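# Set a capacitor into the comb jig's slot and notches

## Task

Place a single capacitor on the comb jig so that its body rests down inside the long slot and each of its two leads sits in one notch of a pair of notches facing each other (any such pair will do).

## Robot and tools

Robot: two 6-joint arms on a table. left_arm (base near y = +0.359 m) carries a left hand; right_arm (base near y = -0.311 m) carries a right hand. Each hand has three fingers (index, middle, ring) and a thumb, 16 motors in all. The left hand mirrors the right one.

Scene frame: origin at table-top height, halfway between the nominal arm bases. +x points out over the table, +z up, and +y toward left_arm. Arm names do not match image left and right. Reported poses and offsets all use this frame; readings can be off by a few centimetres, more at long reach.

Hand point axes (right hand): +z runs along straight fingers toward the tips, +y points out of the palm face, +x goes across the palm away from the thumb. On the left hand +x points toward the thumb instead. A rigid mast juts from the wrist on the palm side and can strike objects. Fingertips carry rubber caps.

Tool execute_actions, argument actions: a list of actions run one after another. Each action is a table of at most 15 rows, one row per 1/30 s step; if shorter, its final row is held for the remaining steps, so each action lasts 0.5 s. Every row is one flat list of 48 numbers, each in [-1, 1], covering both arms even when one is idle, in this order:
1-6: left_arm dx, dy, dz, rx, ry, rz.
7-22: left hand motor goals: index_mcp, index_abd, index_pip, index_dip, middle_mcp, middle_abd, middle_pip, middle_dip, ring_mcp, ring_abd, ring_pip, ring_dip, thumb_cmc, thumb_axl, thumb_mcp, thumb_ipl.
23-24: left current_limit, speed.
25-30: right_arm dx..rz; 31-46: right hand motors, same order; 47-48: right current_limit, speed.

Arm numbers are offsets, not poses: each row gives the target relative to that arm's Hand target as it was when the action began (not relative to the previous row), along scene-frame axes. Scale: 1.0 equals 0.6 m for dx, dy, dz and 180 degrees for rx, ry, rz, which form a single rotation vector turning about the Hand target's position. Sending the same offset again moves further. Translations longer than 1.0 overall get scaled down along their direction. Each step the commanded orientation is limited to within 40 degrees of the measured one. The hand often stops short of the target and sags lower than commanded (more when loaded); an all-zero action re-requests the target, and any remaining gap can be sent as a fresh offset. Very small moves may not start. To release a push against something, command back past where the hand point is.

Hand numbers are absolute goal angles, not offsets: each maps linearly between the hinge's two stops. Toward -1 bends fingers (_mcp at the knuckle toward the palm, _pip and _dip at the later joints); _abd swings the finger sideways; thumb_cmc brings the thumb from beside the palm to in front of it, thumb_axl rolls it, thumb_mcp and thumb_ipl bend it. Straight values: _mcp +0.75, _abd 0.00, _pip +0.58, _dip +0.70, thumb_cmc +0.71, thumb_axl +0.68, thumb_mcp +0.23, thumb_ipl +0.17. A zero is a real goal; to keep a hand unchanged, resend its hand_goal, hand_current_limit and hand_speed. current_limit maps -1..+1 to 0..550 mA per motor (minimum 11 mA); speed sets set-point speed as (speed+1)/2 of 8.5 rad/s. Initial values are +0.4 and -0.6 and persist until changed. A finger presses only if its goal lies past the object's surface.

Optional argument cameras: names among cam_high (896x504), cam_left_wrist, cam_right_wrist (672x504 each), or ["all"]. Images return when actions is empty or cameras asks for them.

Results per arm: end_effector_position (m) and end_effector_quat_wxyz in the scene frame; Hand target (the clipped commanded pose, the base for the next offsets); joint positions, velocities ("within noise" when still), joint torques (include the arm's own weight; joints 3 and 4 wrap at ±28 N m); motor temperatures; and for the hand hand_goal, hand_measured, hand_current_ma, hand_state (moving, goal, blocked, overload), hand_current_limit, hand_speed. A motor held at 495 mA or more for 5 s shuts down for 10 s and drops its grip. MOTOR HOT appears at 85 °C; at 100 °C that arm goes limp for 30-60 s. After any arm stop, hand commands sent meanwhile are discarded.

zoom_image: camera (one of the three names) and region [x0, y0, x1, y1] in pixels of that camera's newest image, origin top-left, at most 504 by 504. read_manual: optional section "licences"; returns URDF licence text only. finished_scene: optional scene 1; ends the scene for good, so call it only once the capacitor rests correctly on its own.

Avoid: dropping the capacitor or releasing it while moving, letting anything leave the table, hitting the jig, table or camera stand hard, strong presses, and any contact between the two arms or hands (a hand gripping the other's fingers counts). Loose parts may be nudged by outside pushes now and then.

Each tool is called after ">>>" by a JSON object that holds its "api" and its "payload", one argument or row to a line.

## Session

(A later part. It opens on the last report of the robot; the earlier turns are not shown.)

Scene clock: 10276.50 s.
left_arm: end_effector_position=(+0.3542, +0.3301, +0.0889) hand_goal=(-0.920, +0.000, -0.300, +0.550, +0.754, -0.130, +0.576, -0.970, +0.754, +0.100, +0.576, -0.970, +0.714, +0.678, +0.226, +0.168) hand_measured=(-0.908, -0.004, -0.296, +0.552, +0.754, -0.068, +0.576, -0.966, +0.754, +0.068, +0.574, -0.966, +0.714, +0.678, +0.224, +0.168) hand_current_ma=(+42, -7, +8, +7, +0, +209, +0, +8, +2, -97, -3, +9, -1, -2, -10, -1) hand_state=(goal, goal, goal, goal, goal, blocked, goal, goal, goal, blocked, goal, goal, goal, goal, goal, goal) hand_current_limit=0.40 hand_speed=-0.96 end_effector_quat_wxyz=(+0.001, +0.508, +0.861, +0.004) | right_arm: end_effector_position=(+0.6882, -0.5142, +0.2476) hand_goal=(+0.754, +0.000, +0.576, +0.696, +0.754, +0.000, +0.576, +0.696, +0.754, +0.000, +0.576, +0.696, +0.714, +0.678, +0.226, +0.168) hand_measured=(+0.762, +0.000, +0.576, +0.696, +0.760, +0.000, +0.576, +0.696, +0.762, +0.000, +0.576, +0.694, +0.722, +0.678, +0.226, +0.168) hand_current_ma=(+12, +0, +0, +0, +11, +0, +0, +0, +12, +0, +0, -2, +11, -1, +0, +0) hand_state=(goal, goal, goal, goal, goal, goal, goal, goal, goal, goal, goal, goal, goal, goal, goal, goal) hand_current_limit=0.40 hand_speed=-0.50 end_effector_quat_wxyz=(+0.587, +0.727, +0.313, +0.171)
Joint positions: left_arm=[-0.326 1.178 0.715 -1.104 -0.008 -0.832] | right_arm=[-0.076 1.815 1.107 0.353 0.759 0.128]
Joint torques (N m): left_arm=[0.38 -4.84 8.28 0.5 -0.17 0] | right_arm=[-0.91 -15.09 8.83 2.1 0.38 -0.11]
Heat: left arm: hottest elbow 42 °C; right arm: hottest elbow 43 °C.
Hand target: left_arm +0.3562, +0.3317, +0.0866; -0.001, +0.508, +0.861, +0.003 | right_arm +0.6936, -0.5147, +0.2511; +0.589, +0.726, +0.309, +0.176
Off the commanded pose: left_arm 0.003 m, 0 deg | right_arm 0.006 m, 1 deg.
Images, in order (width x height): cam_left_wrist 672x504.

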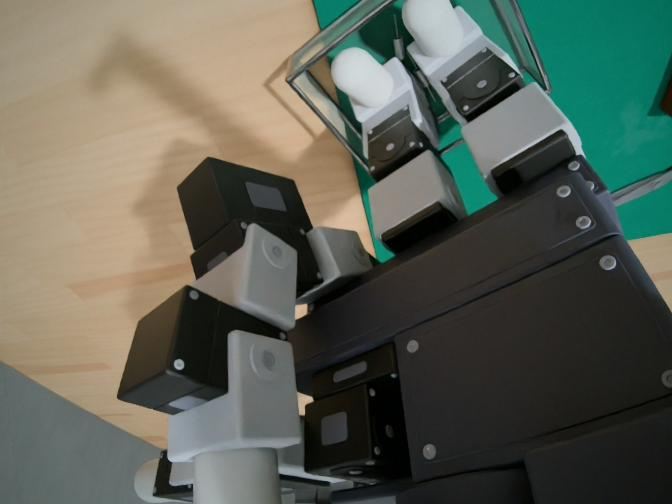

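>>> {"api": "execute_actions", "payload": {
  "actions": [
    [[0,0,0,0,0,0,-0.92,0,-0.3,0.55,0.754,-0.14,0.576,-0.97,0.754,0.125,0.576,-0.97,0.714,0.678,0.226,0.168,0.4,-0.96,0,0,0,0,0,0,0.754,0,0.576,0.696,0.754,0,0.576,0.696,0.754,0,0.576,0.696,0.714,0.678,0.226,0.168,0.4,-0.5]],
    [[0,0,0,0,0,0,-0.92,0,-0.3,0.55,0.754,-0.15,0.576,-0.97,0.754,0.15,0.576,-0.97,0.714,0.678,0.226,0.168,0.4,-0.96,0,0,0,0,0,0,0.754,0,0.576,0.696,0.754,0,0.576,0.696,0.754,0,0.576,0.696,0.714,0.678,0.226,0.168,0.4,-0.5]]
  ],
  "cameras": ["cam_left_wrist"]
}}

>>> {"api": "zoom_image", "payload": {
  "camera": "cam_left_wrist",
  "region": [345, 10, 465, 100]
}}

Scene clock: 10290.97 s.
left_arm: end_effector_position=(+0.3542, +0.3302, +0.0889) hand_goal=(-0.920, +0.000, -0.300, +0.550, +0.754, -0.150, +0.576, -0.970, +0.754, +0.150, +0.576, -0.970, +0.714, +0.678, +0.226, +0.168) hand_measured=(-0.908, -0.004, -0.296, +0.552, +0.754, -0.070, +0.576, -0.966, +0.754, +0.078, +0.574, -0.966, +0.714, +0.678, +0.224, +0.168) hand_current_ma=(+42, -7, +8, +7, +0, +285, +0, +8, +0, -251, -3, +9, -1, -2, -10, -1) hand_state=(goal, goal, goal, goal, goal, blocked, goal, goal, goal, blocked, goal, goal, goal, goal, goal, goal) hand_current_limit=0.40 hand_speed=-0.96 end_effector_quat_wxyz=(+0.001, +0.508, +0.861, +0.004) | right_arm: end_effector_position=(+0.6882, -0.5142, +0.2476) hand_goal=(+0.754, +0.000, +0.576, +0.696, +0.754, +0.000, +0.576, +0.696, +0.754, +0.000, +0.576, +0.696, +0.714, +0.678, +0.226, +0.168) hand_measured=(+0.762, +0.000, +0.576, +0.696, +0.760, +0.000, +0.576, +0.696, +0.762, +0.000, +0.576, +0.694, +0.722, +0.678, +0.226, +0.168) hand_current_ma=(+12, +0, +0, +0, +11, +0, +0, +0, +12, +0, +0, -2, +11, -1, +0, +0) hand_state=(goal, goal, goal, goal, goal, goal, goal, goal, goal, goal, goal, goal, goal, goal, goal, goal) hand_current_limit=0.40 hand_speed=-0.50 end_effector_quat_wxyz=(+0.587, +0.727, +0.313, +0.171)
Joint positions: left_arm=[-0.326 1.178 0.715 -1.104 -0.008 -0.832] | right_arm=[-0.076 1.815 1.107 0.353 0.759 0.128]
Joint torques (N m): left_arm=[0.38 -4.84 8.27 0.51 -0.16 0] | right_arm=[-1.03 -15.56 8.72 2.07 0.39 -0.08]
Heat: left arm: hottest elbow 42 °C; right arm: hottest elbow 43 °C.
Hand target: left_arm +0.3562, +0.3318, +0.0866; -0.001, +0.508, +0.861, +0.003 | right_arm +0.6936, -0.5147, +0.2511; +0.589, +0.726, +0.309, +0.176
Off the commanded pose: left_arm 0.003 m, 0 deg | right_arm 0.006 m, 1 deg.
Images, in order (width x height): cam_left_wrist 672x504.

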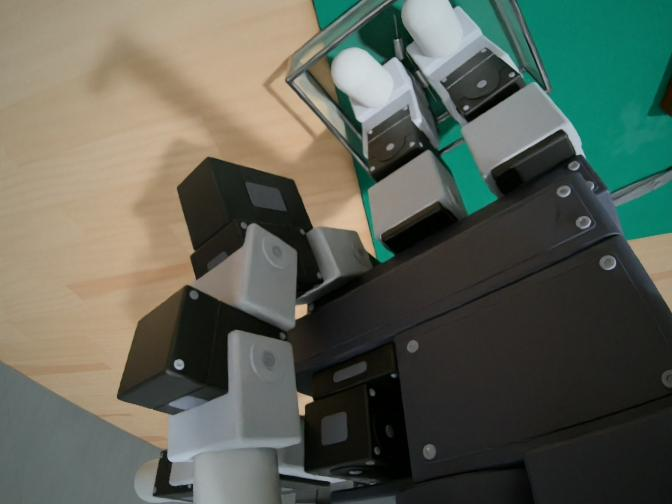

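Scaled by 4.200 from the camera's 672x504 image, which has a finer 960x720 frame.

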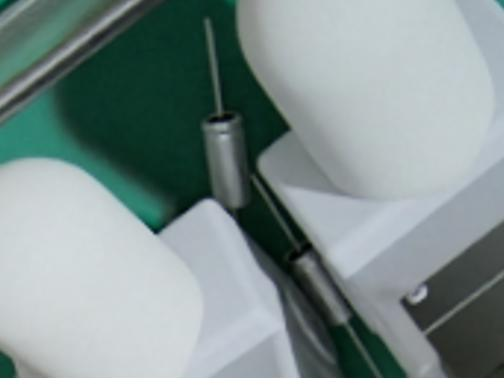

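>>> {"api": "execute_actions", "payload": {
  "actions": [
    [[0.0073,-0.0025,0.0093,-0.0014,-0.004,0,-0.92,0,-0.3,0.55,0.754,-0.15,0.576,-0.97,0.754,0.15,0.576,-0.97,0.714,0.678,0.226,0.168,0.4,-0.96,0,0,0,0,0,0,0.754,0,0.576,0.696,0.754,0,0.576,0.696,0.754,0,0.576,0.696,0.714,0.678,0.226,0.168,0.4,-0.5],[0.0146,-0.005,0.0185,-0.0027,-0.008,0,-0.92,0,-0.3,0.55,0.754,-0.15,0.576,-0.97,0.754,0.15,0.576,-0.97,0.714,0.678,0.226,0.168,0.4,-0.96,0,0,0,0,0,0,0.754,0,0.576,0.696,0.754,0,0.576,0.696,0.754,0,0.576,0.696,0.714,0.678,0.226,0.168,0.4,-0.5],[0.0219,-0.0074,0.0278,-0.004,-0.012,0,-0.92,0,-0.3,0.55,0.754,-0.15,0.576,-0.97,0.754,0.15,0.576,-0.97,0.714,0.678,0.226,0.168,0.4,-0.96,0,0,0,0,0,0,0.754,0,0.576,0.696,0.754,0,0.576,0.696,0.754,0,0.576,0.696,0.714,0.678,0.226,0.168,0.4,-0.5],[0.0292,-0.0099,0.037,-0.0054,-0.016,0,-0.92,0,-0.3,0.55,0.754,-0.15,0.576,-0.97,0.754,0.15,0.576,-0.97,0.714,0.678,0.226,0.168,0.4,-0.96,0,0,0,0,0,0,0.754,0,0.576,0.696,0.754,0,0.576,0.696,0.754,0,0.576,0.696,0.714,0.678,0.226,0.168,0.4,-0.5]],
    [[0,0,0.01,0,0,0,-0.92,0,-0.3,0.55,0.754,-0.15,0.576,-0.97,0.754,0.15,0.576,-0.97,0.714,0.678,0.226,0.168,0.4,-0.96,0,0,0,0,0,0,0.754,0,0.576,0.696,0.754,0,0.576,0.696,0.754,0,0.576,0.696,0.714,0.678,0.226,0.168,0.4,-0.5]]
  ],
  "cameras": ["cam_left_wrist"]
}}

>>> {"api": "zoom_image", "payload": {
  "camera": "cam_left_wrist",
  "region": [345, 10, 465, 100]
}}

Scene clock: 10330.27 s.
left_arm: end_effector_position=(+0.3540, +0.3303, +0.0918) hand_goal=(-0.920, +0.000, -0.300, +0.550, +0.754, -0.150, +0.576, -0.970, +0.754, +0.150, +0.576, -0.970, +0.714, +0.678, +0.226, +0.168) hand_measured=(-0.908, -0.004, -0.296, +0.552, +0.754, -0.072, +0.576, -0.966, +0.752, +0.080, +0.574, -0.968, +0.714, +0.678, +0.224, +0.168) hand_current_ma=(+42, -7, +8, +7, +1, +275, +0, +8, -6, -244, -3, +7, -1, -2, -10, -1) hand_state=(goal, goal, goal, goal, goal, blocked, goal, goal, goal, blocked, goal, goal, goal, goal, goal, goal) hand_current_limit=0.40 hand_speed=-0.96 end_effector_quat_wxyz=(-0.002, +0.508, +0.861, +0.004) | right_arm: end_effector_position=(+0.6882, -0.5142, +0.2476) hand_goal=(+0.754, +0.000, +0.576, +0.696, +0.754, +0.000, +0.576, +0.696, +0.754, +0.000, +0.576, +0.696, +0.714, +0.678, +0.226, +0.168) hand_measured=(+0.762, +0.000, +0.576, +0.696, +0.760, +0.000, +0.576, +0.696, +0.762, +0.000, +0.576, +0.694, +0.722, +0.678, +0.226, +0.168) hand_current_ma=(+12, +0, +0, +0, +11, +0, +0, +0, +12, +0, +0, -2, +11, -1, +0, +0) hand_state=(goal, goal, goal, goal, goal, goal, goal, goal, goal, goal, goal, goal, goal, goal, goal, goal) hand_current_limit=0.40 hand_speed=-0.50 end_effector_quat_wxyz=(+0.587, +0.727, +0.313, +0.171)
Joint positions: left_arm=[-0.326 1.177 0.723 -1.118 -0.008 -0.832] | right_arm=[-0.076 1.815 1.107 0.353 0.759 0.128]
Joint torques (N m): left_arm=[0.38 -6.53 12.21 0.05 -0.18 0] | right_arm=[-0.79 -15.15 8.85 2.1 0.4 -0.1]
Heat: left arm: hottest elbow 42 °C; right arm: hottest elbow 43 °C.
Hand target: left_arm +0.3736, +0.3258, +0.1148; +0.025, +0.508, +0.861, +0.009 | right_arm +0.6936, -0.5147, +0.2511; +0.589, +0.726, +0.309, +0.176
Off the commanded pose: left_arm 0.030 m, 3 deg | right_arm 0.006 m, 1 deg.
Images, in order (width x height): cam_left_wrist 672x504.

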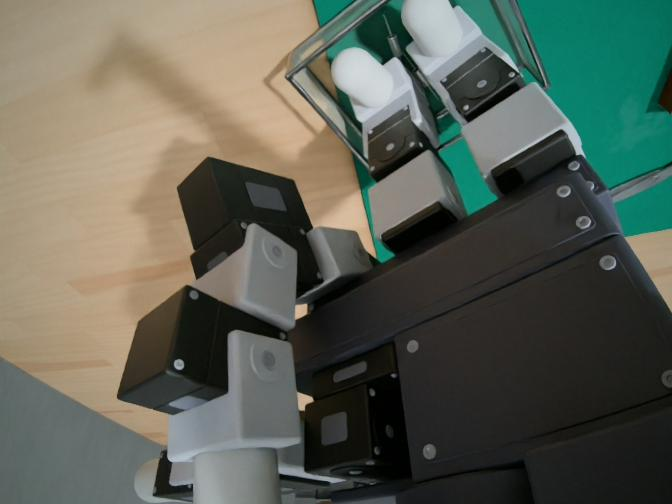

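Scaled by 4.200 from the camera's 672x504 image, which has a finer 960x720 frame.

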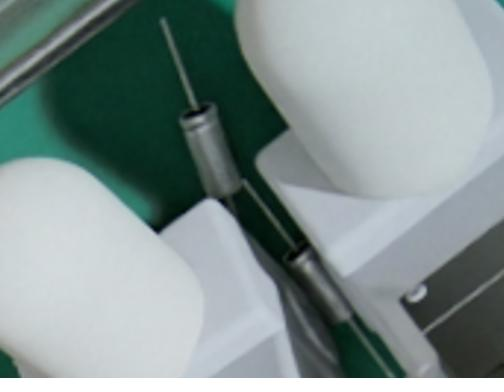

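>>> {"api": "execute_actions", "payload": {
  "actions": [
    [[0,0,0.0083,0,0,0,-0.92,0,-0.3,0.55,0.754,-0.15,0.576,-0.97,0.754,0.15,0.576,-0.97,0.714,0.678,0.226,0.168,0.4,-0.96,0,0,0,0,0,0,0.754,0,0.576,0.696,0.754,0,0.576,0.696,0.754,0,0.576,0.696,0.714,0.678,0.226,0.168,0.4,-0.5],[0,0,0.0167,0,0,0,-0.92,0,-0.3,0.55,0.754,-0.15,0.576,-0.97,0.754,0.15,0.576,-0.97,0.714,0.678,0.226,0.168,0.4,-0.96,0,0,0,0,0,0,0.754,0,0.576,0.696,0.754,0,0.576,0.696,0.754,0,0.576,0.696,0.714,0.678,0.226,0.168,0.4,-0.5]]
  ],
  "cameras": ["cam_left_wrist"]
}}

>>> {"api": "zoom_image", "payload": {
  "camera": "cam_left_wrist",
  "region": [345, 10, 465, 100]
}}

Scene clock: 10344.10 s.
left_arm: end_effector_position=(+0.3552, +0.3299, +0.1021) hand_goal=(-0.920, +0.000, -0.300, +0.550, +0.754, -0.150, +0.576, -0.970, +0.754, +0.150, +0.576, -0.970, +0.714, +0.678, +0.226, +0.168) hand_measured=(-0.908, -0.004, -0.296, +0.552, +0.754, -0.072, +0.576, -0.966, +0.752, +0.080, +0.574, -0.968, +0.714, +0.678, +0.224, +0.168) hand_current_ma=(+42, -7, +8, +7, +1, +275, +0, +8, -6, -244, -3, +7, -1, -2, -10, -1) hand_state=(goal, goal, goal, goal, goal, blocked, goal, goal, goal, blocked, goal, goal, goal, goal, goal, goal) hand_current_limit=0.40 hand_speed=-0.96 end_effector_quat_wxyz=(-0.001, +0.508, +0.861, +0.004) | right_arm: end_effector_position=(+0.6882, -0.5142, +0.2476) hand_goal=(+0.754, +0.000, +0.576, +0.696, +0.754, +0.000, +0.576, +0.696, +0.754, +0.000, +0.576, +0.696, +0.714, +0.678, +0.226, +0.168) hand_measured=(+0.762, +0.000, +0.576, +0.696, +0.760, +0.000, +0.576, +0.696, +0.762, +0.000, +0.576, +0.694, +0.722, +0.678, +0.226, +0.168) hand_current_ma=(+12, +0, +0, +0, +11, +0, +0, +0, +12, +0, +0, -2, +11, -1, +0, +0) hand_state=(goal, goal, goal, goal, goal, goal, goal, goal, goal, goal, goal, goal, goal, goal, goal, goal) hand_current_limit=0.40 hand_speed=-0.50 end_effector_quat_wxyz=(+0.587, +0.727, +0.313, +0.171)
Joint positions: left_arm=[-0.326 1.165 0.743 -1.149 -0.008 -0.832] | right_arm=[-0.076 1.815 1.107 0.353 0.759 0.128]
Joint torques (N m): left_arm=[0.44 -6.48 12.26 0.03 -0.17 0] | right_arm=[-0.73 -15.09 8.83 2.04 0.4 -0.08]
Heat: left arm: hottest elbow 42 °C; right arm: hottest elbow 43 °C.
Hand target: left_arm +0.3736, +0.3258, +0.1248; +0.025, +0.508, +0.861, +0.009 | right_arm +0.6936, -0.5147, +0.2511; +0.589, +0.726, +0.309, +0.176
Off the commanded pose: left_arm 0.030 m, 3 deg | right_arm 0.006 m, 1 deg.
Images, in order (width x height): cam_left_wrist 672x504.

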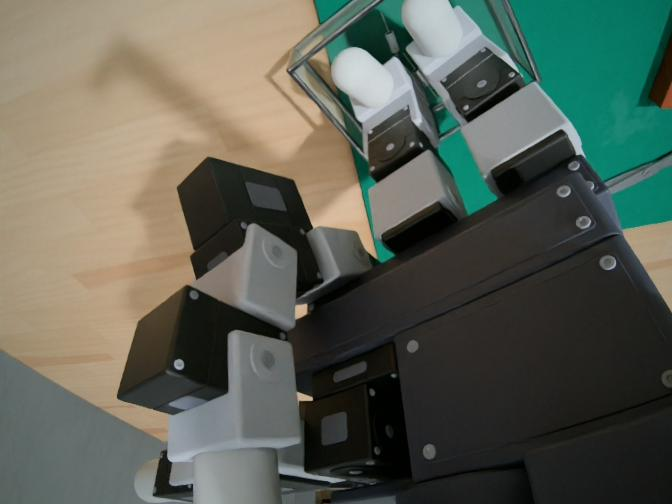

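Scaled by 4.200 from the camera's 672x504 image, which has a finer 960x720 frame.

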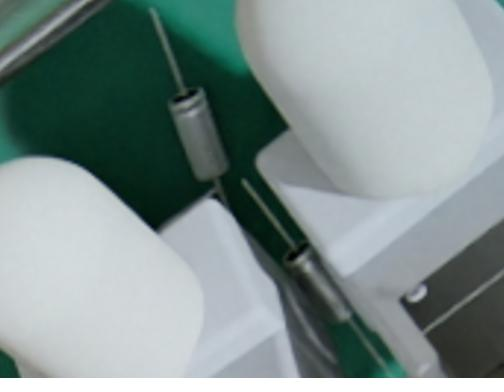

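>>> {"api": "execute_actions", "payload": {
  "actions": [
    [[0,0,0.015,0,0,0,-0.92,0,-0.3,0.55,0.754,-0.15,0.576,-0.97,0.754,0.15,0.576,-0.97,0.714,0.678,0.226,0.168,0.4,-0.96,0,0,0,0,0,0,0.754,0,0.576,0.696,0.754,0,0.576,0.696,0.754,0,0.576,0.696,0.714,0.678,0.226,0.168,0.4,-0.5],[0,0,0.03,0,0,0,-0.92,0,-0.3,0.55,0.754,-0.15,0.576,-0.97,0.754,0.15,0.576,-0.97,0.714,0.678,0.226,0.168,0.4,-0.96,0,0,0,0,0,0,0.754,0,0.576,0.696,0.754,0,0.576,0.696,0.754,0,0.576,0.696,0.714,0.678,0.226,0.168,0.4,-0.5],[0,0,0.04,0,0,0,-0.92,0,-0.3,0.55,0.754,-0.15,0.576,-0.97,0.754,0.15,0.576,-0.97,0.714,0.678,0.226,0.168,0.4,-0.96,0,0,0,0,0,0,0.754,0,0.576,0.696,0.754,0,0.576,0.696,0.754,0,0.576,0.696,0.714,0.678,0.226,0.168,0.4,-0.5]],
    [[0,0,0.015,0,0,0,-0.92,0,-0.3,0.55,0.754,-0.15,0.576,-0.97,0.754,0.15,0.576,-0.97,0.714,0.678,0.226,0.168,0.4,-0.96,0,0,0,0,0,0,0.754,0,0.576,0.696,0.754,0,0.576,0.696,0.754,0,0.576,0.696,0.714,0.678,0.226,0.168,0.4,-0.5],[0,0,0.03,0,0,0,-0.92,0,-0.3,0.55,0.754,-0.15,0.576,-0.97,0.754,0.15,0.576,-0.97,0.714,0.678,0.226,0.168,0.4,-0.96,0,0,0,0,0,0,0.754,0,0.576,0.696,0.754,0,0.576,0.696,0.754,0,0.576,0.696,0.714,0.678,0.226,0.168,0.4,-0.5],[0,0,0.04,0,0,0,-0.92,0,-0.3,0.55,0.754,-0.15,0.576,-0.97,0.754,0.15,0.576,-0.97,0.714,0.678,0.226,0.168,0.4,-0.96,0,0,0,0,0,0,0.754,0,0.576,0.696,0.754,0,0.576,0.696,0.754,0,0.576,0.696,0.714,0.678,0.226,0.168,0.4,-0.5]],
    [[0,0,0.015,0,0,0,-0.92,0,-0.3,0.55,0.754,-0.15,0.576,-0.97,0.754,0.15,0.576,-0.97,0.714,0.678,0.226,0.168,0.4,-0.96,0,0,0,0,0,0,0.754,0,0.576,0.696,0.754,0,0.576,0.696,0.754,0,0.576,0.696,0.714,0.678,0.226,0.168,0.4,-0.5],[0,0,0.03,0,0,0,-0.92,0,-0.3,0.55,0.754,-0.15,0.576,-0.97,0.754,0.15,0.576,-0.97,0.714,0.678,0.226,0.168,0.4,-0.96,0,0,0,0,0,0,0.754,0,0.576,0.696,0.754,0,0.576,0.696,0.754,0,0.576,0.696,0.714,0.678,0.226,0.168,0.4,-0.5]]
  ],
  "cameras": ["cam_high", "cam_left_wrist"]
}}

>>> {"api": "zoom_image", "payload": {
  "camera": "cam_left_wrist",
  "region": [345, 10, 465, 100]
}}

>>> {"api": "zoom_image", "payload": {
  "camera": "cam_high",
  "region": [440, 130, 600, 250]
}}

Scene clock: 10374.57 s.
left_arm: end_effector_position=(+0.3584, +0.3288, +0.1664) hand_goal=(-0.920, +0.000, -0.300, +0.550, +0.754, -0.150, +0.576, -0.970, +0.754, +0.150, +0.576, -0.970, +0.714, +0.678, +0.226, +0.168) hand_measured=(-0.908, -0.004, -0.296, +0.552, +0.754, -0.072, +0.576, -0.966, +0.752, +0.080, +0.574, -0.968, +0.714, +0.678, +0.224, +0.168) hand_current_ma=(+42, -7, +8, +7, +2, +275, +0, +8, -7, -244, -3, +7, -1, -2, -10, -1) hand_state=(goal, goal, goal, goal, goal, blocked, goal, goal, goal, blocked, goal, goal, goal, goal, goal, goal) hand_current_limit=0.40 hand_speed=-0.96 end_effector_quat_wxyz=(-0.001, +0.508, +0.861, +0.004) | right_arm: end_effector_position=(+0.6882, -0.5142, +0.2476) hand_goal=(+0.754, +0.000, +0.576, +0.696, +0.754, +0.000, +0.576, +0.696, +0.754, +0.000, +0.576, +0.696, +0.714, +0.678, +0.226, +0.168) hand_measured=(+0.762, +0.000, +0.576, +0.696, +0.760, +0.000, +0.576, +0.696, +0.762, +0.000, +0.576, +0.694, +0.722, +0.678, +0.226, +0.168) hand_current_ma=(+12, +0, +0, +0, +11, +0, +0, +0, +12, +0, +0, -2, +11, -1, +0, +0) hand_state=(goal, goal, goal, goal, goal, goal, goal, goal, goal, goal, goal, goal, goal, goal, goal, goal) hand_current_limit=0.40 hand_speed=-0.50 end_effector_quat_wxyz=(+0.587, +0.727, +0.313, +0.171)
Joint positions: left_arm=[-0.326 1.112 0.882 -1.342 -0.008 -0.832] | right_arm=[-0.076 1.815 1.107 0.353 0.759 0.128]
Joint torques (N m): left_arm=[0.38 -6.12 12.94 0.05 -0.18 0] | right_arm=[-0.73 -15.15 8.76 2.11 0.4 -0.08]
Heat: left arm: hottest elbow 44 °C; right arm: hottest elbow 43 °C.
Hand target: left_arm +0.3737, +0.3258, +0.1908; +0.025, +0.508, +0.861, +0.009 | right_arm +0.6936, -0.5147, +0.2511; +0.589, +0.726, +0.309, +0.176
Off the commanded pose: left_arm 0.029 m, 3 deg | right_arm 0.006 m, 1 deg.
Images, in order (width x height): cam_high 896x504, cam_left_wrist 672x504.

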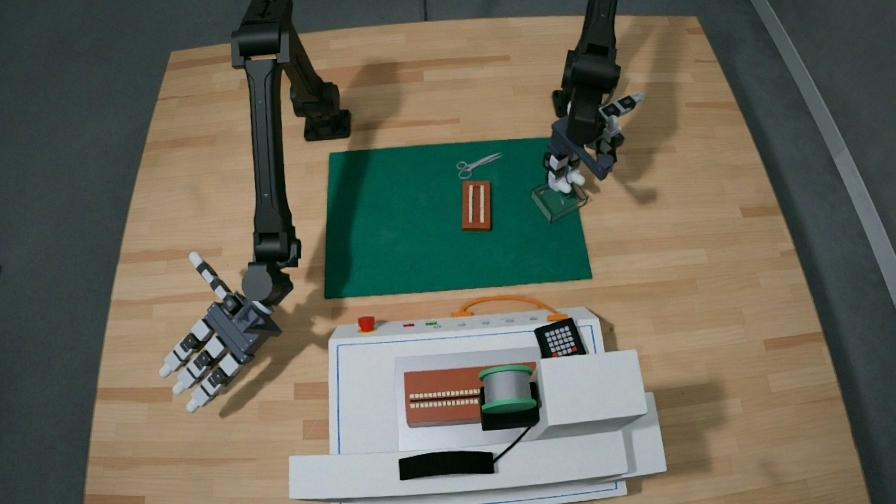

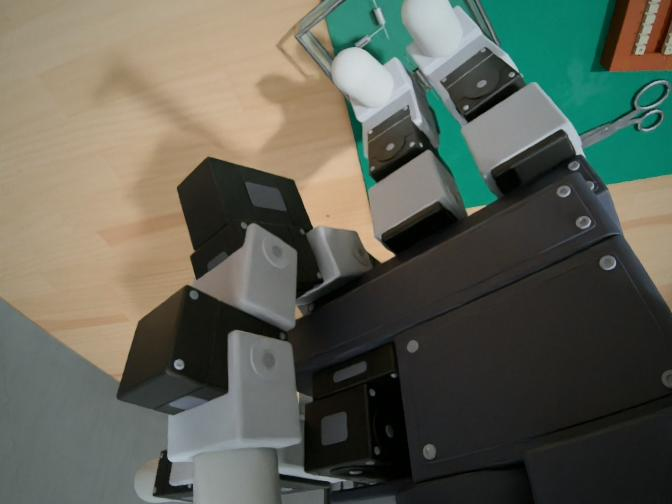

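Scaled by 4.200 from the camera's 672x504 image, which has a finer 960x720 frame.

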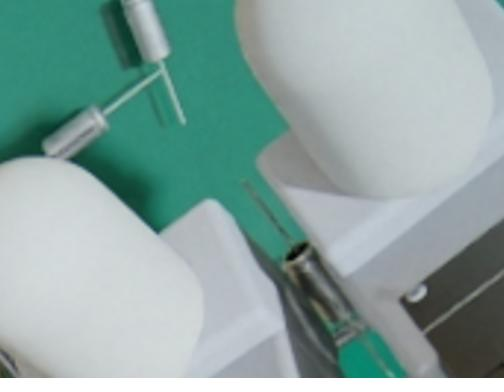

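Scaled by 3.150 from the camera's 896x504 image, which has a finer 1280x720 frame.

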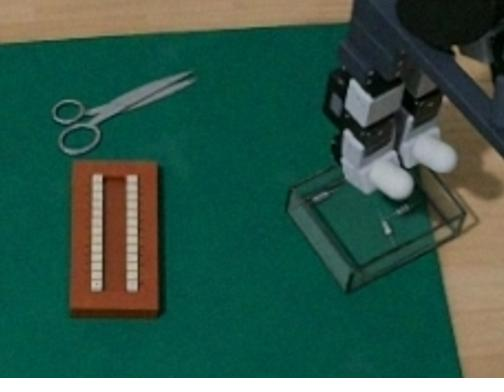

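>>> {"api": "zoom_image", "payload": {
  "camera": "cam_high",
  "region": [452, 172, 502, 240]
}}

>>> {"api": "zoom_image", "payload": {
  "camera": "cam_left_wrist",
  "region": [590, 0, 672, 80]
}}

>>> {"api": "zoom_image", "payload": {
  "camera": "cam_left_wrist",
  "region": [385, 40, 465, 120]
}}

Scaled by 7.412 from the camera's 896x504 image, which has a finer 1280x720 frame.

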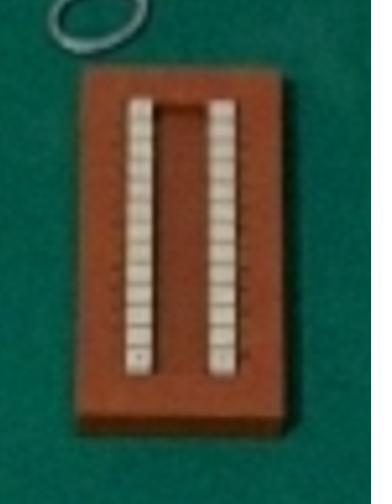

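Scaled by 6.146 from the camera's 672x504 image, which has a finer 960x720 frame.

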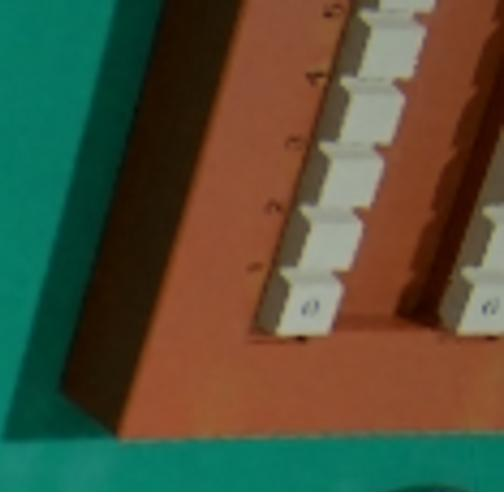

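Scaled by 6.300 from the camera's 672x504 image, which has a finer 960x720 frame.

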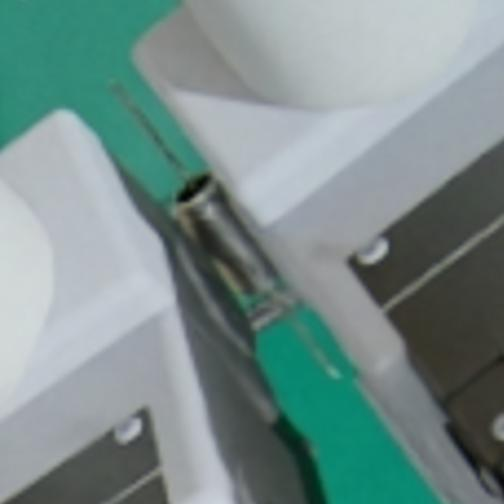

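>>> {"api": "execute_actions", "payload": {
  "actions": [
    [[-0.0012,-0.0371,0,0.0054,0.016,-0.0446,-0.92,0,-0.3,0.55,0.754,-0.15,0.576,-0.97,0.754,0.15,0.576,-0.97,0.714,0.678,0.226,0.168,0.4,-0.96,0,0,0,0,0,0,0.754,0,0.576,0.696,0.754,0,0.576,0.696,0.754,0,0.576,0.696,0.714,0.678,0.226,0.168,0.4,-0.5]],
    [[-0.0024,-0.0742,0,0,0,-0.0892,-0.92,0,-0.3,0.55,0.754,-0.15,0.576,-0.97,0.754,0.15,0.576,-0.97,0.714,0.678,0.226,0.168,0.4,-0.96,0,0,0,0,0,0,0.754,0,0.576,0.696,0.754,0,0.576,0.696,0.754,0,0.576,0.696,0.714,0.678,0.226,0.168,0.4,-0.5]],
    [[-0.0024,-0.0742,0,0,0,-0.0892,-0.92,0,-0.3,0.55,0.754,-0.15,0.576,-0.97,0.754,0.15,0.576,-0.97,0.714,0.678,0.226,0.168,0.4,-0.96,0,0,0,0,0,0,0.754,0,0.576,0.696,0.754,0,0.576,0.696,0.754,0,0.576,0.696,0.714,0.678,0.226,0.168,0.4,-0.5]],
    [[-0.0024,-0.0742,0,0,0,-0.0892,-0.92,0,-0.3,0.55,0.754,-0.15,0.576,-0.97,0.754,0.15,0.576,-0.97,0.714,0.678,0.226,0.168,0.4,-0.96,0,0,0,0,0,0,0.754,0,0.576,0.696,0.754,0,0.576,0.696,0.754,0,0.576,0.696,0.714,0.678,0.226,0.168,0.4,-0.5]]
  ],
  "cameras": ["cam_high", "cam_left_wrist"]
}}

Scene clock: 10535.83 s.
left_arm: end_effector_position=(+0.3520, +0.1830, +0.1701) hand_goal=(-0.920, +0.000, -0.300, +0.550, +0.754, -0.150, +0.576, -0.970, +0.754, +0.150, +0.576, -0.970, +0.714, +0.678, +0.226, +0.168) hand_measured=(-0.908, -0.002, -0.296, +0.552, +0.754, -0.072, +0.576, -0.966, +0.750, +0.080, +0.574, -0.968, +0.714, +0.678, +0.224, +0.168) hand_current_ma=(+42, -6, +8, +7, +2, +274, +0, +8, -9, -244, -3, +7, +0, -2, -10, -1) hand_state=(goal, goal, goal, goal, goal, blocked, goal, goal, goal, blocked, goal, goal, goal, goal, goal, goal) hand_current_limit=0.40 hand_speed=-0.96 end_effector_quat_wxyz=(-0.022, +0.850, +0.526, -0.007) | right_arm: end_effector_position=(+0.6882, -0.5142, +0.2476) hand_goal=(+0.754, +0.000, +0.576, +0.696, +0.754, +0.000, +0.576, +0.696, +0.754, +0.000, +0.576, +0.696, +0.714, +0.678, +0.226, +0.168) hand_measured=(+0.762, +0.000, +0.576, +0.696, +0.760, +0.000, +0.576, +0.696, +0.762, +0.000, +0.576, +0.694, +0.722, +0.678, +0.226, +0.168) hand_current_ma=(+12, +0, +0, +0, +11, +0, +0, +0, +12, +0, +0, -2, +11, -1, +0, +0) hand_state=(goal, goal, goal, goal, goal, goal, goal, goal, goal, goal, goal, goal, goal, goal, goal, goal) hand_current_limit=0.40 hand_speed=-0.50 end_effector_quat_wxyz=(+0.587, +0.727, +0.313, +0.171)
Joint positions: left_arm=[-0.58 1.147 0.929 -1.397 -0.006 -0.118] | right_arm=[-0.076 1.815 1.107 0.353 0.759 0.128]
Joint torques (N m): left_arm=[-0.21 -5.07 13.15 0.43 -0.04 0.03] | right_arm=[-0.62 -15.15 8.76 2.1 0.4 -0.1]
Motor temperatures (°C): left_arm=[25 28 49 27 28 27] | right_arm=[27 35 43 28 26 27]
Heat: left arm: hottest elbow 49 °C; right arm: hottest elbow 43 °C.
Hand target: left_arm +0.3686, +0.1700, +0.1908; +0.000, +0.854, +0.521, +0.001 | right_arm +0.6936, -0.5147, +0.2511; +0.589, +0.726, +0.309, +0.176
Off the commanded pose: left_arm 0.030 m, 3 deg | right_arm 0.006 m, 1 deg.
Images, in order (width x height): cam_high 896x504, cam_left_wrist 672x504.

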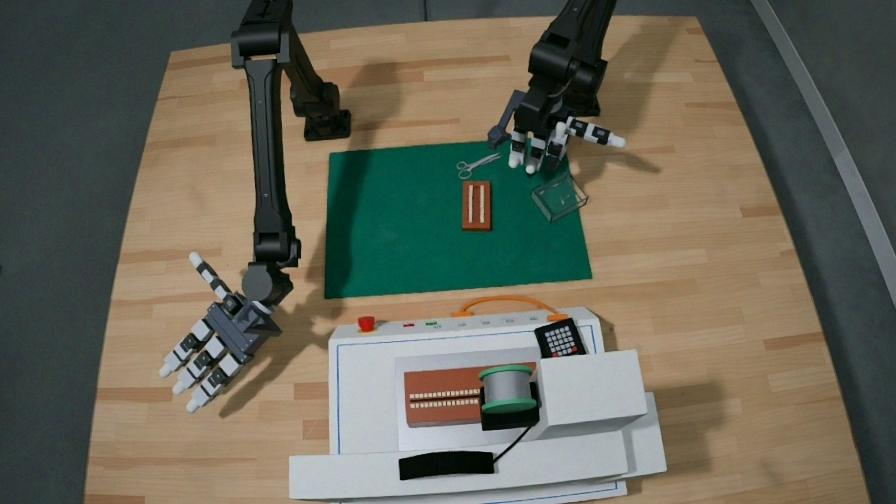

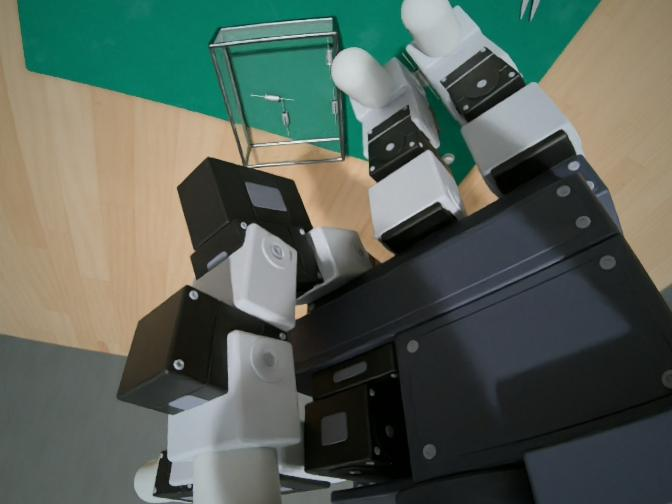

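>>> {"api": "execute_actions", "payload": {
  "actions": [
    [[-0.0022,-0.0668,0,0,0,-0.0803,-0.92,0,-0.3,0.55,0.754,-0.15,0.576,-0.97,0.754,0.15,0.576,-0.97,0.714,0.678,0.226,0.168,0.4,-0.96,0,0,0,0,0,0,0.754,0,0.576,0.696,0.754,0,0.576,0.696,0.754,0,0.576,0.696,0.714,0.678,0.226,0.168,0.4,-0.5]],
    [[-0.0022,-0.0668,0,0,0,-0.0803,-0.92,0,-0.3,0.55,0.754,-0.15,0.576,-0.97,0.754,0.15,0.576,-0.97,0.714,0.678,0.226,0.168,0.4,-0.96,0,0,0,0,0,0,0.754,0,0.576,0.696,0.754,0,0.576,0.696,0.754,0,0.576,0.696,0.714,0.678,0.226,0.168,0.4,-0.5]],
    [[-0.0022,-0.0668,0,0,0,-0.0803,-0.92,0,-0.3,0.55,0.754,-0.15,0.576,-0.97,0.754,0.15,0.576,-0.97,0.714,0.678,0.226,0.168,0.4,-0.96,0,0,0,0,0,0,0.754,0,0.576,0.696,0.754,0,0.576,0.696,0.754,0,0.576,0.696,0.714,0.678,0.226,0.168,0.4,-0.5]],
    [[-0.0022,-0.0668,0,0,0,-0.0803,-0.92,0,-0.3,0.55,0.754,-0.15,0.576,-0.97,0.754,0.15,0.576,-0.97,0.714,0.678,0.226,0.168,0.4,-0.96,0,0,0,0,0,0,0.754,0,0.576,0.696,0.754,0,0.576,0.696,0.754,0,0.576,0.696,0.714,0.678,0.226,0.168,0.4,-0.5]],
    [[-0.0022,-0.0668,0,0,0,-0.0803,-0.92,0,-0.3,0.55,0.754,-0.15,0.576,-0.97,0.754,0.15,0.576,-0.97,0.714,0.678,0.226,0.168,0.4,-0.96,0,0,0,0,0,0,0.754,0,0.576,0.696,0.754,0,0.576,0.696,0.754,0,0.576,0.696,0.714,0.678,0.226,0.168,0.4,-0.5]]
  ],
  "cameras": ["cam_high", "cam_left_wrist"]
}}

>>> {"api": "zoom_image", "payload": {
  "camera": "cam_left_wrist",
  "region": [250, 0, 502, 189]
}}

>>> {"api": "zoom_image", "payload": {
  "camera": "cam_high",
  "region": [420, 120, 560, 240]
}}

Scene clock: 10561.70 s.
left_arm: end_effector_position=(+0.3526, -0.0163, +0.1727) hand_goal=(-0.920, +0.000, -0.300, +0.550, +0.754, -0.150, +0.576, -0.970, +0.754, +0.150, +0.576, -0.970, +0.714, +0.678, +0.226, +0.168) hand_measured=(-0.908, -0.002, -0.298, +0.552, +0.754, -0.072, +0.576, -0.966, +0.750, +0.080, +0.574, -0.968, +0.714, +0.678, +0.224, +0.168) hand_current_ma=(+42, -6, +7, +7, +2, +274, +0, +8, -9, -244, -3, +7, +0, -2, -10, -1) hand_state=(goal, goal, goal, goal, goal, blocked, goal, goal, goal, blocked, goal, goal, goal, goal, goal, goal) hand_current_limit=0.40 hand_speed=-0.96 end_effector_quat_wxyz=(-0.011, +0.997, -0.074, -0.012) | right_arm: end_effector_position=(+0.6882, -0.5142, +0.2476) hand_goal=(+0.754, +0.000, +0.576, +0.696, +0.754, +0.000, +0.576, +0.696, +0.754, +0.000, +0.576, +0.696, +0.714, +0.678, +0.226, +0.168) hand_measured=(+0.762, +0.000, +0.576, +0.696, +0.760, +0.000, +0.576, +0.696, +0.762, +0.000, +0.576, +0.694, +0.722, +0.678, +0.226, +0.168) hand_current_ma=(+12, +0, +0, +0, +11, +0, +0, +0, +12, +0, +0, -2, +11, -1, +0, +0) hand_state=(goal, goal, goal, goal, goal, goal, goal, goal, goal, goal, goal, goal, goal, goal, goal, goal) hand_current_limit=0.40 hand_speed=-0.50 end_effector_quat_wxyz=(+0.587, +0.727, +0.313, +0.171)
Joint positions: left_arm=[-0.733 1.51 1.272 -1.364 -0.003 0.985] | right_arm=[-0.076 1.815 1.107 0.353 0.759 0.128]
Joint torques (N m): left_arm=[-0.56 -11.05 13.05 0.06 0.13 0.04] | right_arm=[-0.79 -15.03 8.75 2.04 0.39 -0.08]
Heat: left arm: hottest elbow 48 °C; right arm: hottest elbow 43 °C.
Hand target: left_arm +0.3621, -0.0304, +0.1908; +0.001, +0.997, -0.083, +0.001 | right_arm +0.6936, -0.5147, +0.2511; +0.589, +0.726, +0.309, +0.176
Off the commanded pose: left_arm 0.025 m, 2 deg | right_arm 0.006 m, 1 deg.
Images, in order (width x height): cam_high 896x504, cam_left_wrist 672x504.

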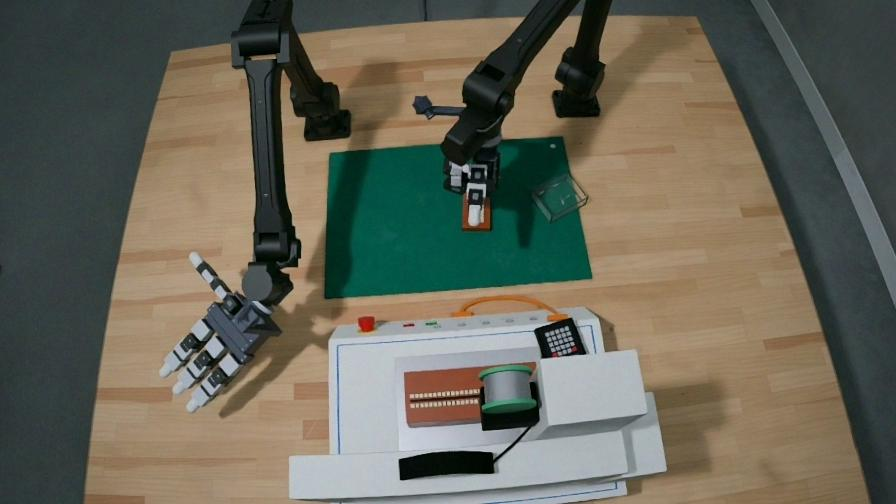

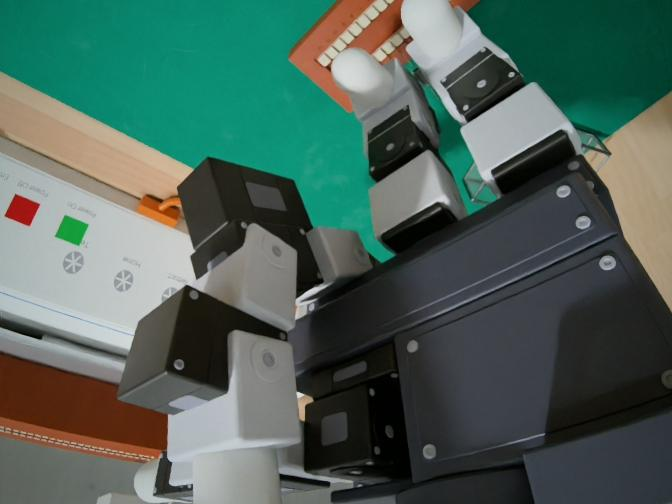

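Scaled by 2.000 from the camera's 672x504 image, which has a finer 960x720 frame.

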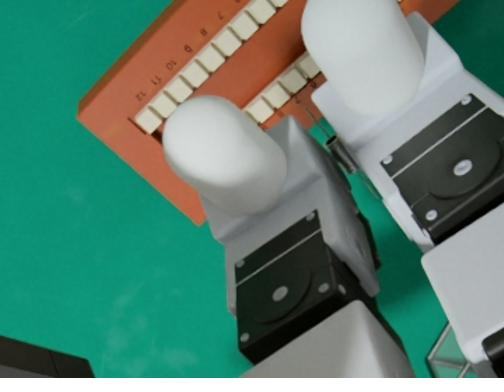

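Scaled by 3.600 from the camera's 896x504 image, which has a finer 1280x720 frame.

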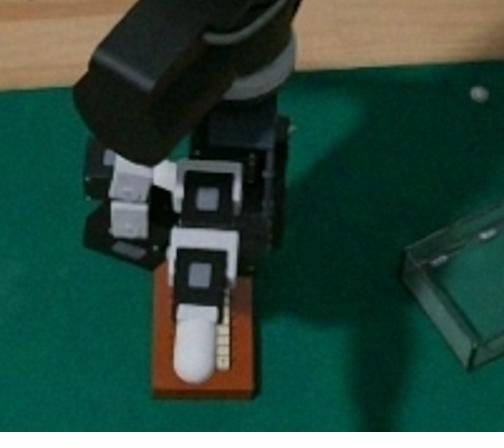

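>>> {"api": "execute_actions", "payload": {
  "actions": [],
  "cameras": ["cam_high","cam_left_wrist"]
}}

Scene clock: 10608.63 s.
left_arm: end_effector_position=(+0.3525, -0.0163, +0.1727) hand_goal=(-0.920, +0.000, -0.300, +0.550, +0.754, -0.150, +0.576, -0.970, +0.754, +0.150, +0.576, -0.970, +0.714, +0.678, +0.226, +0.168) hand_measured=(-0.908, -0.002, -0.298, +0.552, +0.754, -0.072, +0.576, -0.966, +0.750, +0.080, +0.574, -0.968, +0.714, +0.678, +0.224, +0.168) hand_current_ma=(+42, -6, +7, +7, +2, +274, +0, +8, -9, -244, -3, +7, +0, -2, -10, -1) hand_state=(goal, goal, goal, goal, goal, blocked, goal, goal, goal, blocked, goal, goal, goal, goal, goal, goal) hand_current_limit=0.40 hand_speed=-0.96 end_effector_quat_wxyz=(-0.011, +0.997, -0.074, -0.012) | right_arm: end_effector_position=(+0.6882, -0.5142, +0.2476) hand_goal=(+0.754, +0.000, +0.576, +0.696, +0.754, +0.000, +0.576, +0.696, +0.754, +0.000, +0.576, +0.696, +0.714, +0.678, +0.226, +0.168) hand_measured=(+0.762, +0.000, +0.576, +0.696, +0.760, +0.000, +0.576, +0.696, +0.762, +0.000, +0.576, +0.694, +0.722, +0.678, +0.226, +0.168) hand_current_ma=(+12, +0, +0, +0, +11, +0, +0, +0, +12, +0, +0, -2, +11, -1, +0, +0) hand_state=(goal, goal, goal, goal, goal, goal, goal, goal, goal, goal, goal, goal, goal, goal, goal, goal) hand_current_limit=0.40 hand_speed=-0.50 end_effector_quat_wxyz=(+0.587, +0.727, +0.313, +0.171)
Joint positions: left_arm=[-0.733 1.51 1.272 -1.364 -0.003 0.986] | right_arm=[-0.076 1.815 1.107 0.353 0.759 0.128]
Joint velocities: within noise
Joint torques (N m): left_arm=[-0.62 -11.05 13.07 0.05 0.13 0.03] | right_arm=[-0.79 -15.03 8.81 2.07 0.39 -0.08]
Motor temperatures (°C): left_arm=[25 29 46 27 28 27] | right_arm=[27 35 43 28 26 27]
Heat: left arm: hottest elbow 46 °C; right arm: hottest elbow 43 °C.
Hand target: left_arm +0.3621, -0.0304, +0.1908; +0.001, +0.997, -0.083, +0.001 | right_arm +0.6936, -0.5147, +0.2511; +0.589, +0.726, +0.309, +0.176
Off the commanded pose: left_arm 0.025 m, 2 deg | right_arm 0.006 m, 1 deg.
Images, in order (width x height): cam_high 896x504, cam_left_wrist 672x504.

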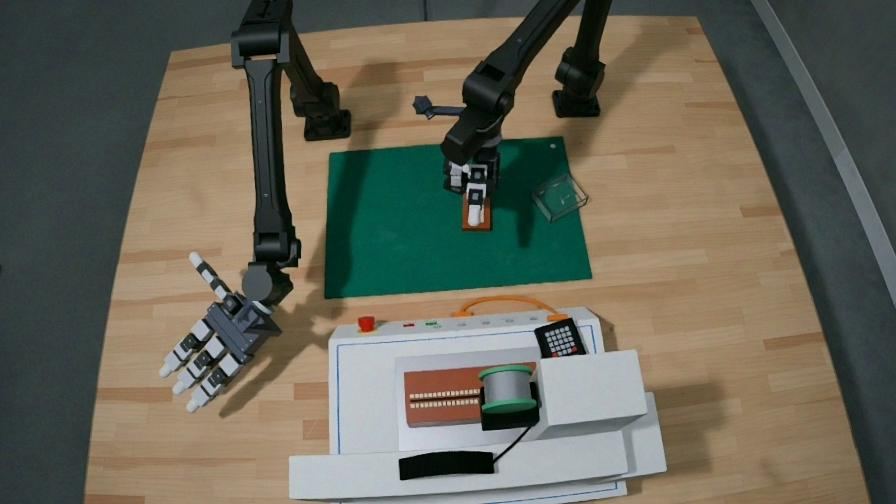

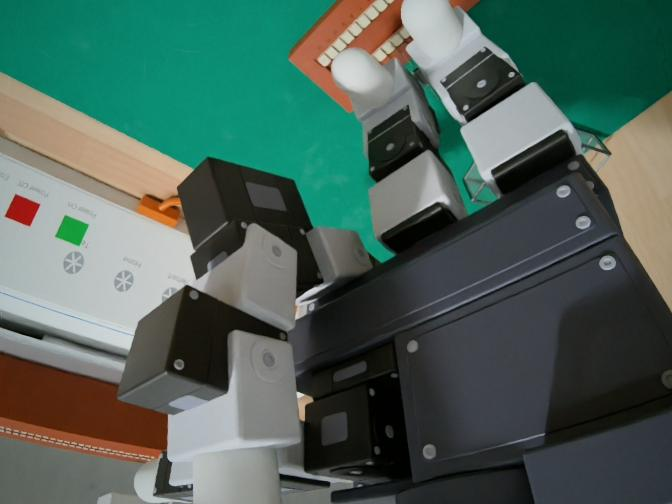

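>>> {"api": "zoom_image", "payload": {
  "camera": "cam_left_wrist",
  "region": [280, 0, 504, 168]
}}

>>> {"api": "zoom_image", "payload": {
  "camera": "cam_high",
  "region": [420, 130, 540, 250]
}}

Scaled by 2.250 from the camera's 672x504 image, which has a finer 960x720 frame.

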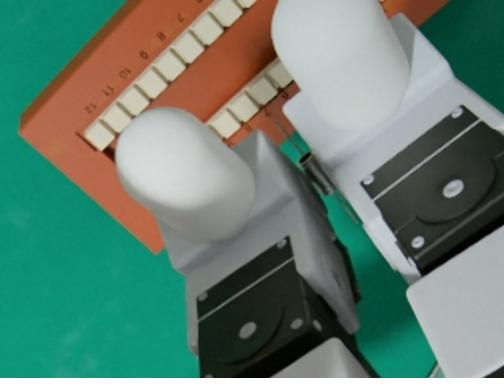

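Scaled by 4.200 from the camera's 896x504 image, which has a finer 1280x720 frame.

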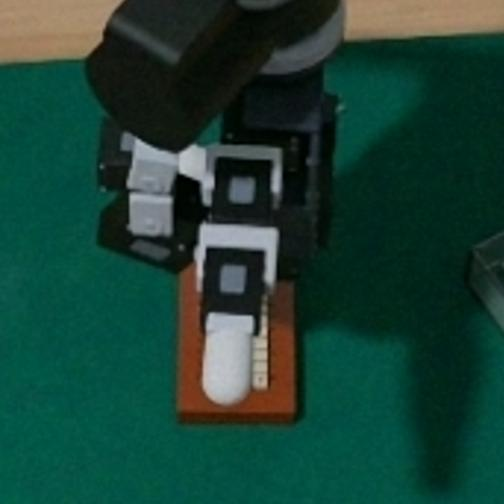

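>>> {"api": "zoom_image", "payload": {
  "camera": "cam_left_wrist",
  "region": [285, 0, 425, 105]
}}

Scaled by 3.600 from the camera's 672x504 image, which has a finer 960x720 frame.

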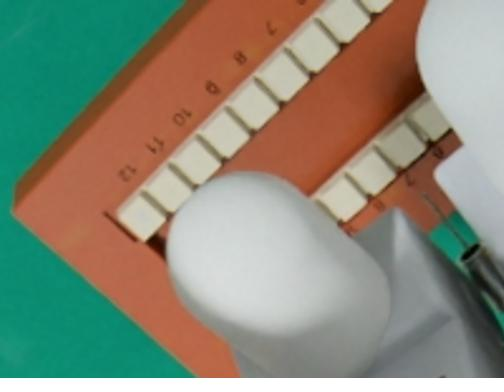

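>>> {"api": "zoom_image", "payload": {
  "camera": "cam_left_wrist",
  "region": [305, 0, 405, 75]
}}

>>> {"api": "zoom_image", "payload": {
  "camera": "cam_left_wrist",
  "region": [360, 15, 440, 75]
}}

Scaled by 5.040 from the camera's 672x504 image, which has a finer 960x720 frame.

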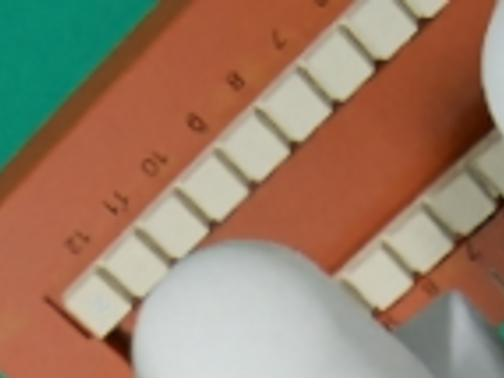

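Scaled by 6.300 from the camera's 672x504 image, which has a finer 960x720 frame.

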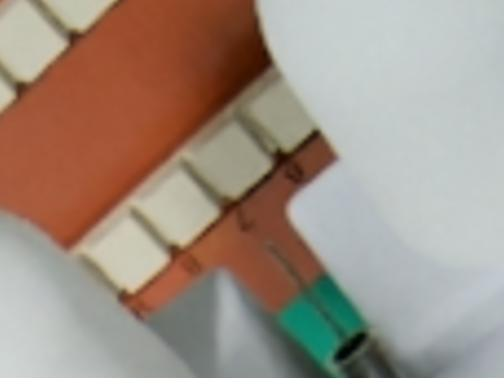

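>>> {"api": "execute_actions", "payload": {
  "actions": [
    [[-0.0062,0.0022,-0.0338,0,0,0,-0.92,0,-0.3,0.55,0.754,-0.15,0.576,-0.97,0.754,0.15,0.576,-0.97,0.714,0.678,0.226,0.168,0.4,-0.96,0,0,0,0,0,0,0.754,0,0.576,0.696,0.754,0,0.576,0.696,0.754,0,0.576,0.696,0.714,0.678,0.226,0.168,0.4,-0.5]],
    [[-0.0062,0.0022,-0.0338,0,0,0,-0.92,0,-0.3,0.55,0.754,-0.15,0.576,-0.97,0.754,0.15,0.576,-0.97,0.714,0.678,0.226,0.168,0.4,-0.96,0,0,0,0,0,0,0.754,0,0.576,0.696,0.754,0,0.576,0.696,0.754,0,0.576,0.696,0.714,0.678,0.226,0.168,0.4,-0.5]],
    [[-0.0062,0.0022,-0.0338,0,0,0,-0.92,0,-0.3,0.55,0.754,-0.15,0.576,-0.97,0.754,0.15,0.576,-0.97,0.714,0.678,0.226,0.168,0.4,-0.96,0,0,0,0,0,0,0.754,0,0.576,0.696,0.754,0,0.576,0.696,0.754,0,0.576,0.696,0.714,0.678,0.226,0.168,0.4,-0.5]]
  ],
  "cameras": ["cam_left_wrist","cam_high"]
}}

>>> {"api": "zoom_image", "payload": {
  "camera": "cam_left_wrist",
  "region": [300, 0, 450, 112]
}}

Scene clock: 10747.57 s.
left_arm: end_effector_position=(+0.3524, -0.0204, +0.1320) hand_goal=(-0.920, +0.000, -0.300, +0.550, +0.754, -0.150, +0.576, -0.970, +0.754, +0.150, +0.576, -0.970, +0.714, +0.678, +0.226, +0.168) hand_measured=(-0.908, -0.002, -0.298, +0.552, +0.754, -0.072, +0.576, -0.966, +0.750, +0.080, +0.574, -0.968, +0.714, +0.678, +0.224, +0.168) hand_current_ma=(+42, -6, +7, +7, +2, +274, +0, +8, -9, -244, -3, +7, +0, -2, -10, -1) hand_state=(goal, goal, goal, goal, goal, blocked, goal, goal, goal, blocked, goal, goal, goal, goal, goal, goal) hand_current_limit=0.40 hand_speed=-0.96 end_effector_quat_wxyz=(-0.001, +0.997, -0.077, +0.000) | right_arm: end_effector_position=(+0.6882, -0.5142, +0.2476) hand_goal=(+0.754, +0.000, +0.576, +0.696, +0.754, +0.000, +0.576, +0.696, +0.754, +0.000, +0.576, +0.696, +0.714, +0.678, +0.226, +0.168) hand_measured=(+0.762, +0.000, +0.576, +0.696, +0.760, +0.000, +0.576, +0.696, +0.762, +0.000, +0.576, +0.694, +0.722, +0.678, +0.226, +0.168) hand_current_ma=(+12, +0, +0, +0, +11, +0, +0, +0, +12, +0, +0, -2, +11, -1, +0, +0) hand_state=(goal, goal, goal, goal, goal, goal, goal, goal, goal, goal, goal, goal, goal, goal, goal, goal) hand_current_limit=0.40 hand_speed=-0.50 end_effector_quat_wxyz=(+0.587, +0.727, +0.313, +0.171)
Joint positions: left_arm=[-0.739 1.531 1.179 -1.219 -0.002 0.986] | right_arm=[-0.076 1.815 1.107 0.353 0.759 0.128]
Joint torques (N m): left_arm=[-0.85 -11.22 8.85 0.73 0.13 -0.05] | right_arm=[-0.79 -14.97 8.75 2.15 0.37 -0.07]
Heat: left arm: hottest elbow 47 °C; right arm: hottest elbow 43 °C.
Hand target: left_arm +0.3508, -0.0265, +0.1300; +0.001, +0.997, -0.083, +0.001 | right_arm +0.6936, -0.5147, +0.2511; +0.589, +0.726, +0.309, +0.176
Off the commanded pose: left_arm 0.007 m, 1 deg | right_arm 0.006 m, 1 deg.
Images, in order (width x height): cam_high 896x504, cam_left_wrist 672x504.

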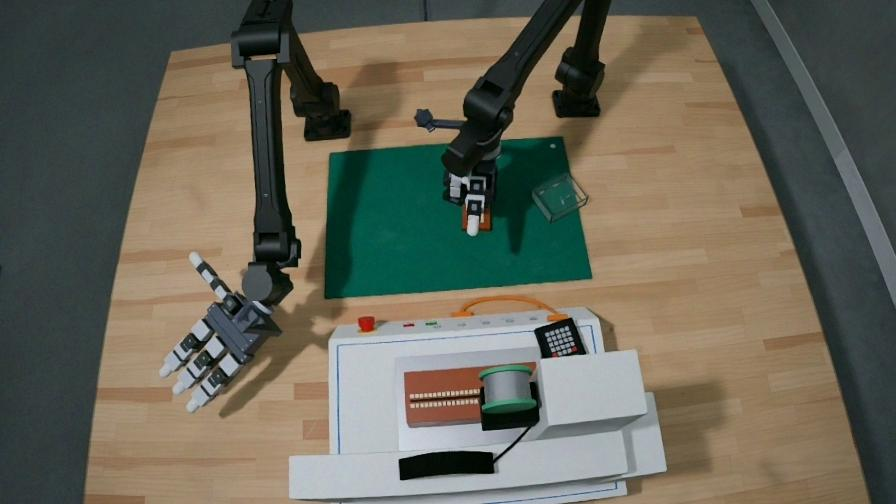

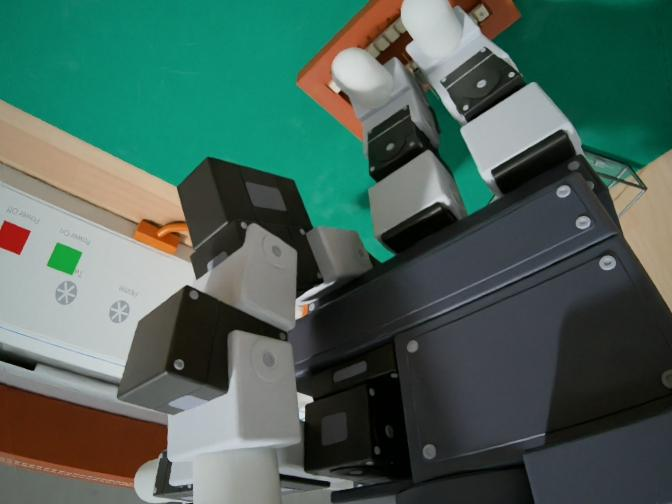

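Scaled by 3.360 from the camera's 672x504 image, which has a finer 960x720 frame.

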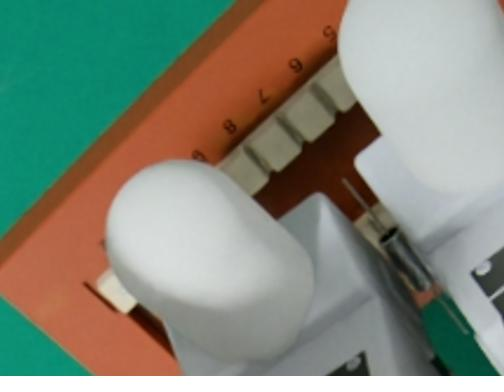

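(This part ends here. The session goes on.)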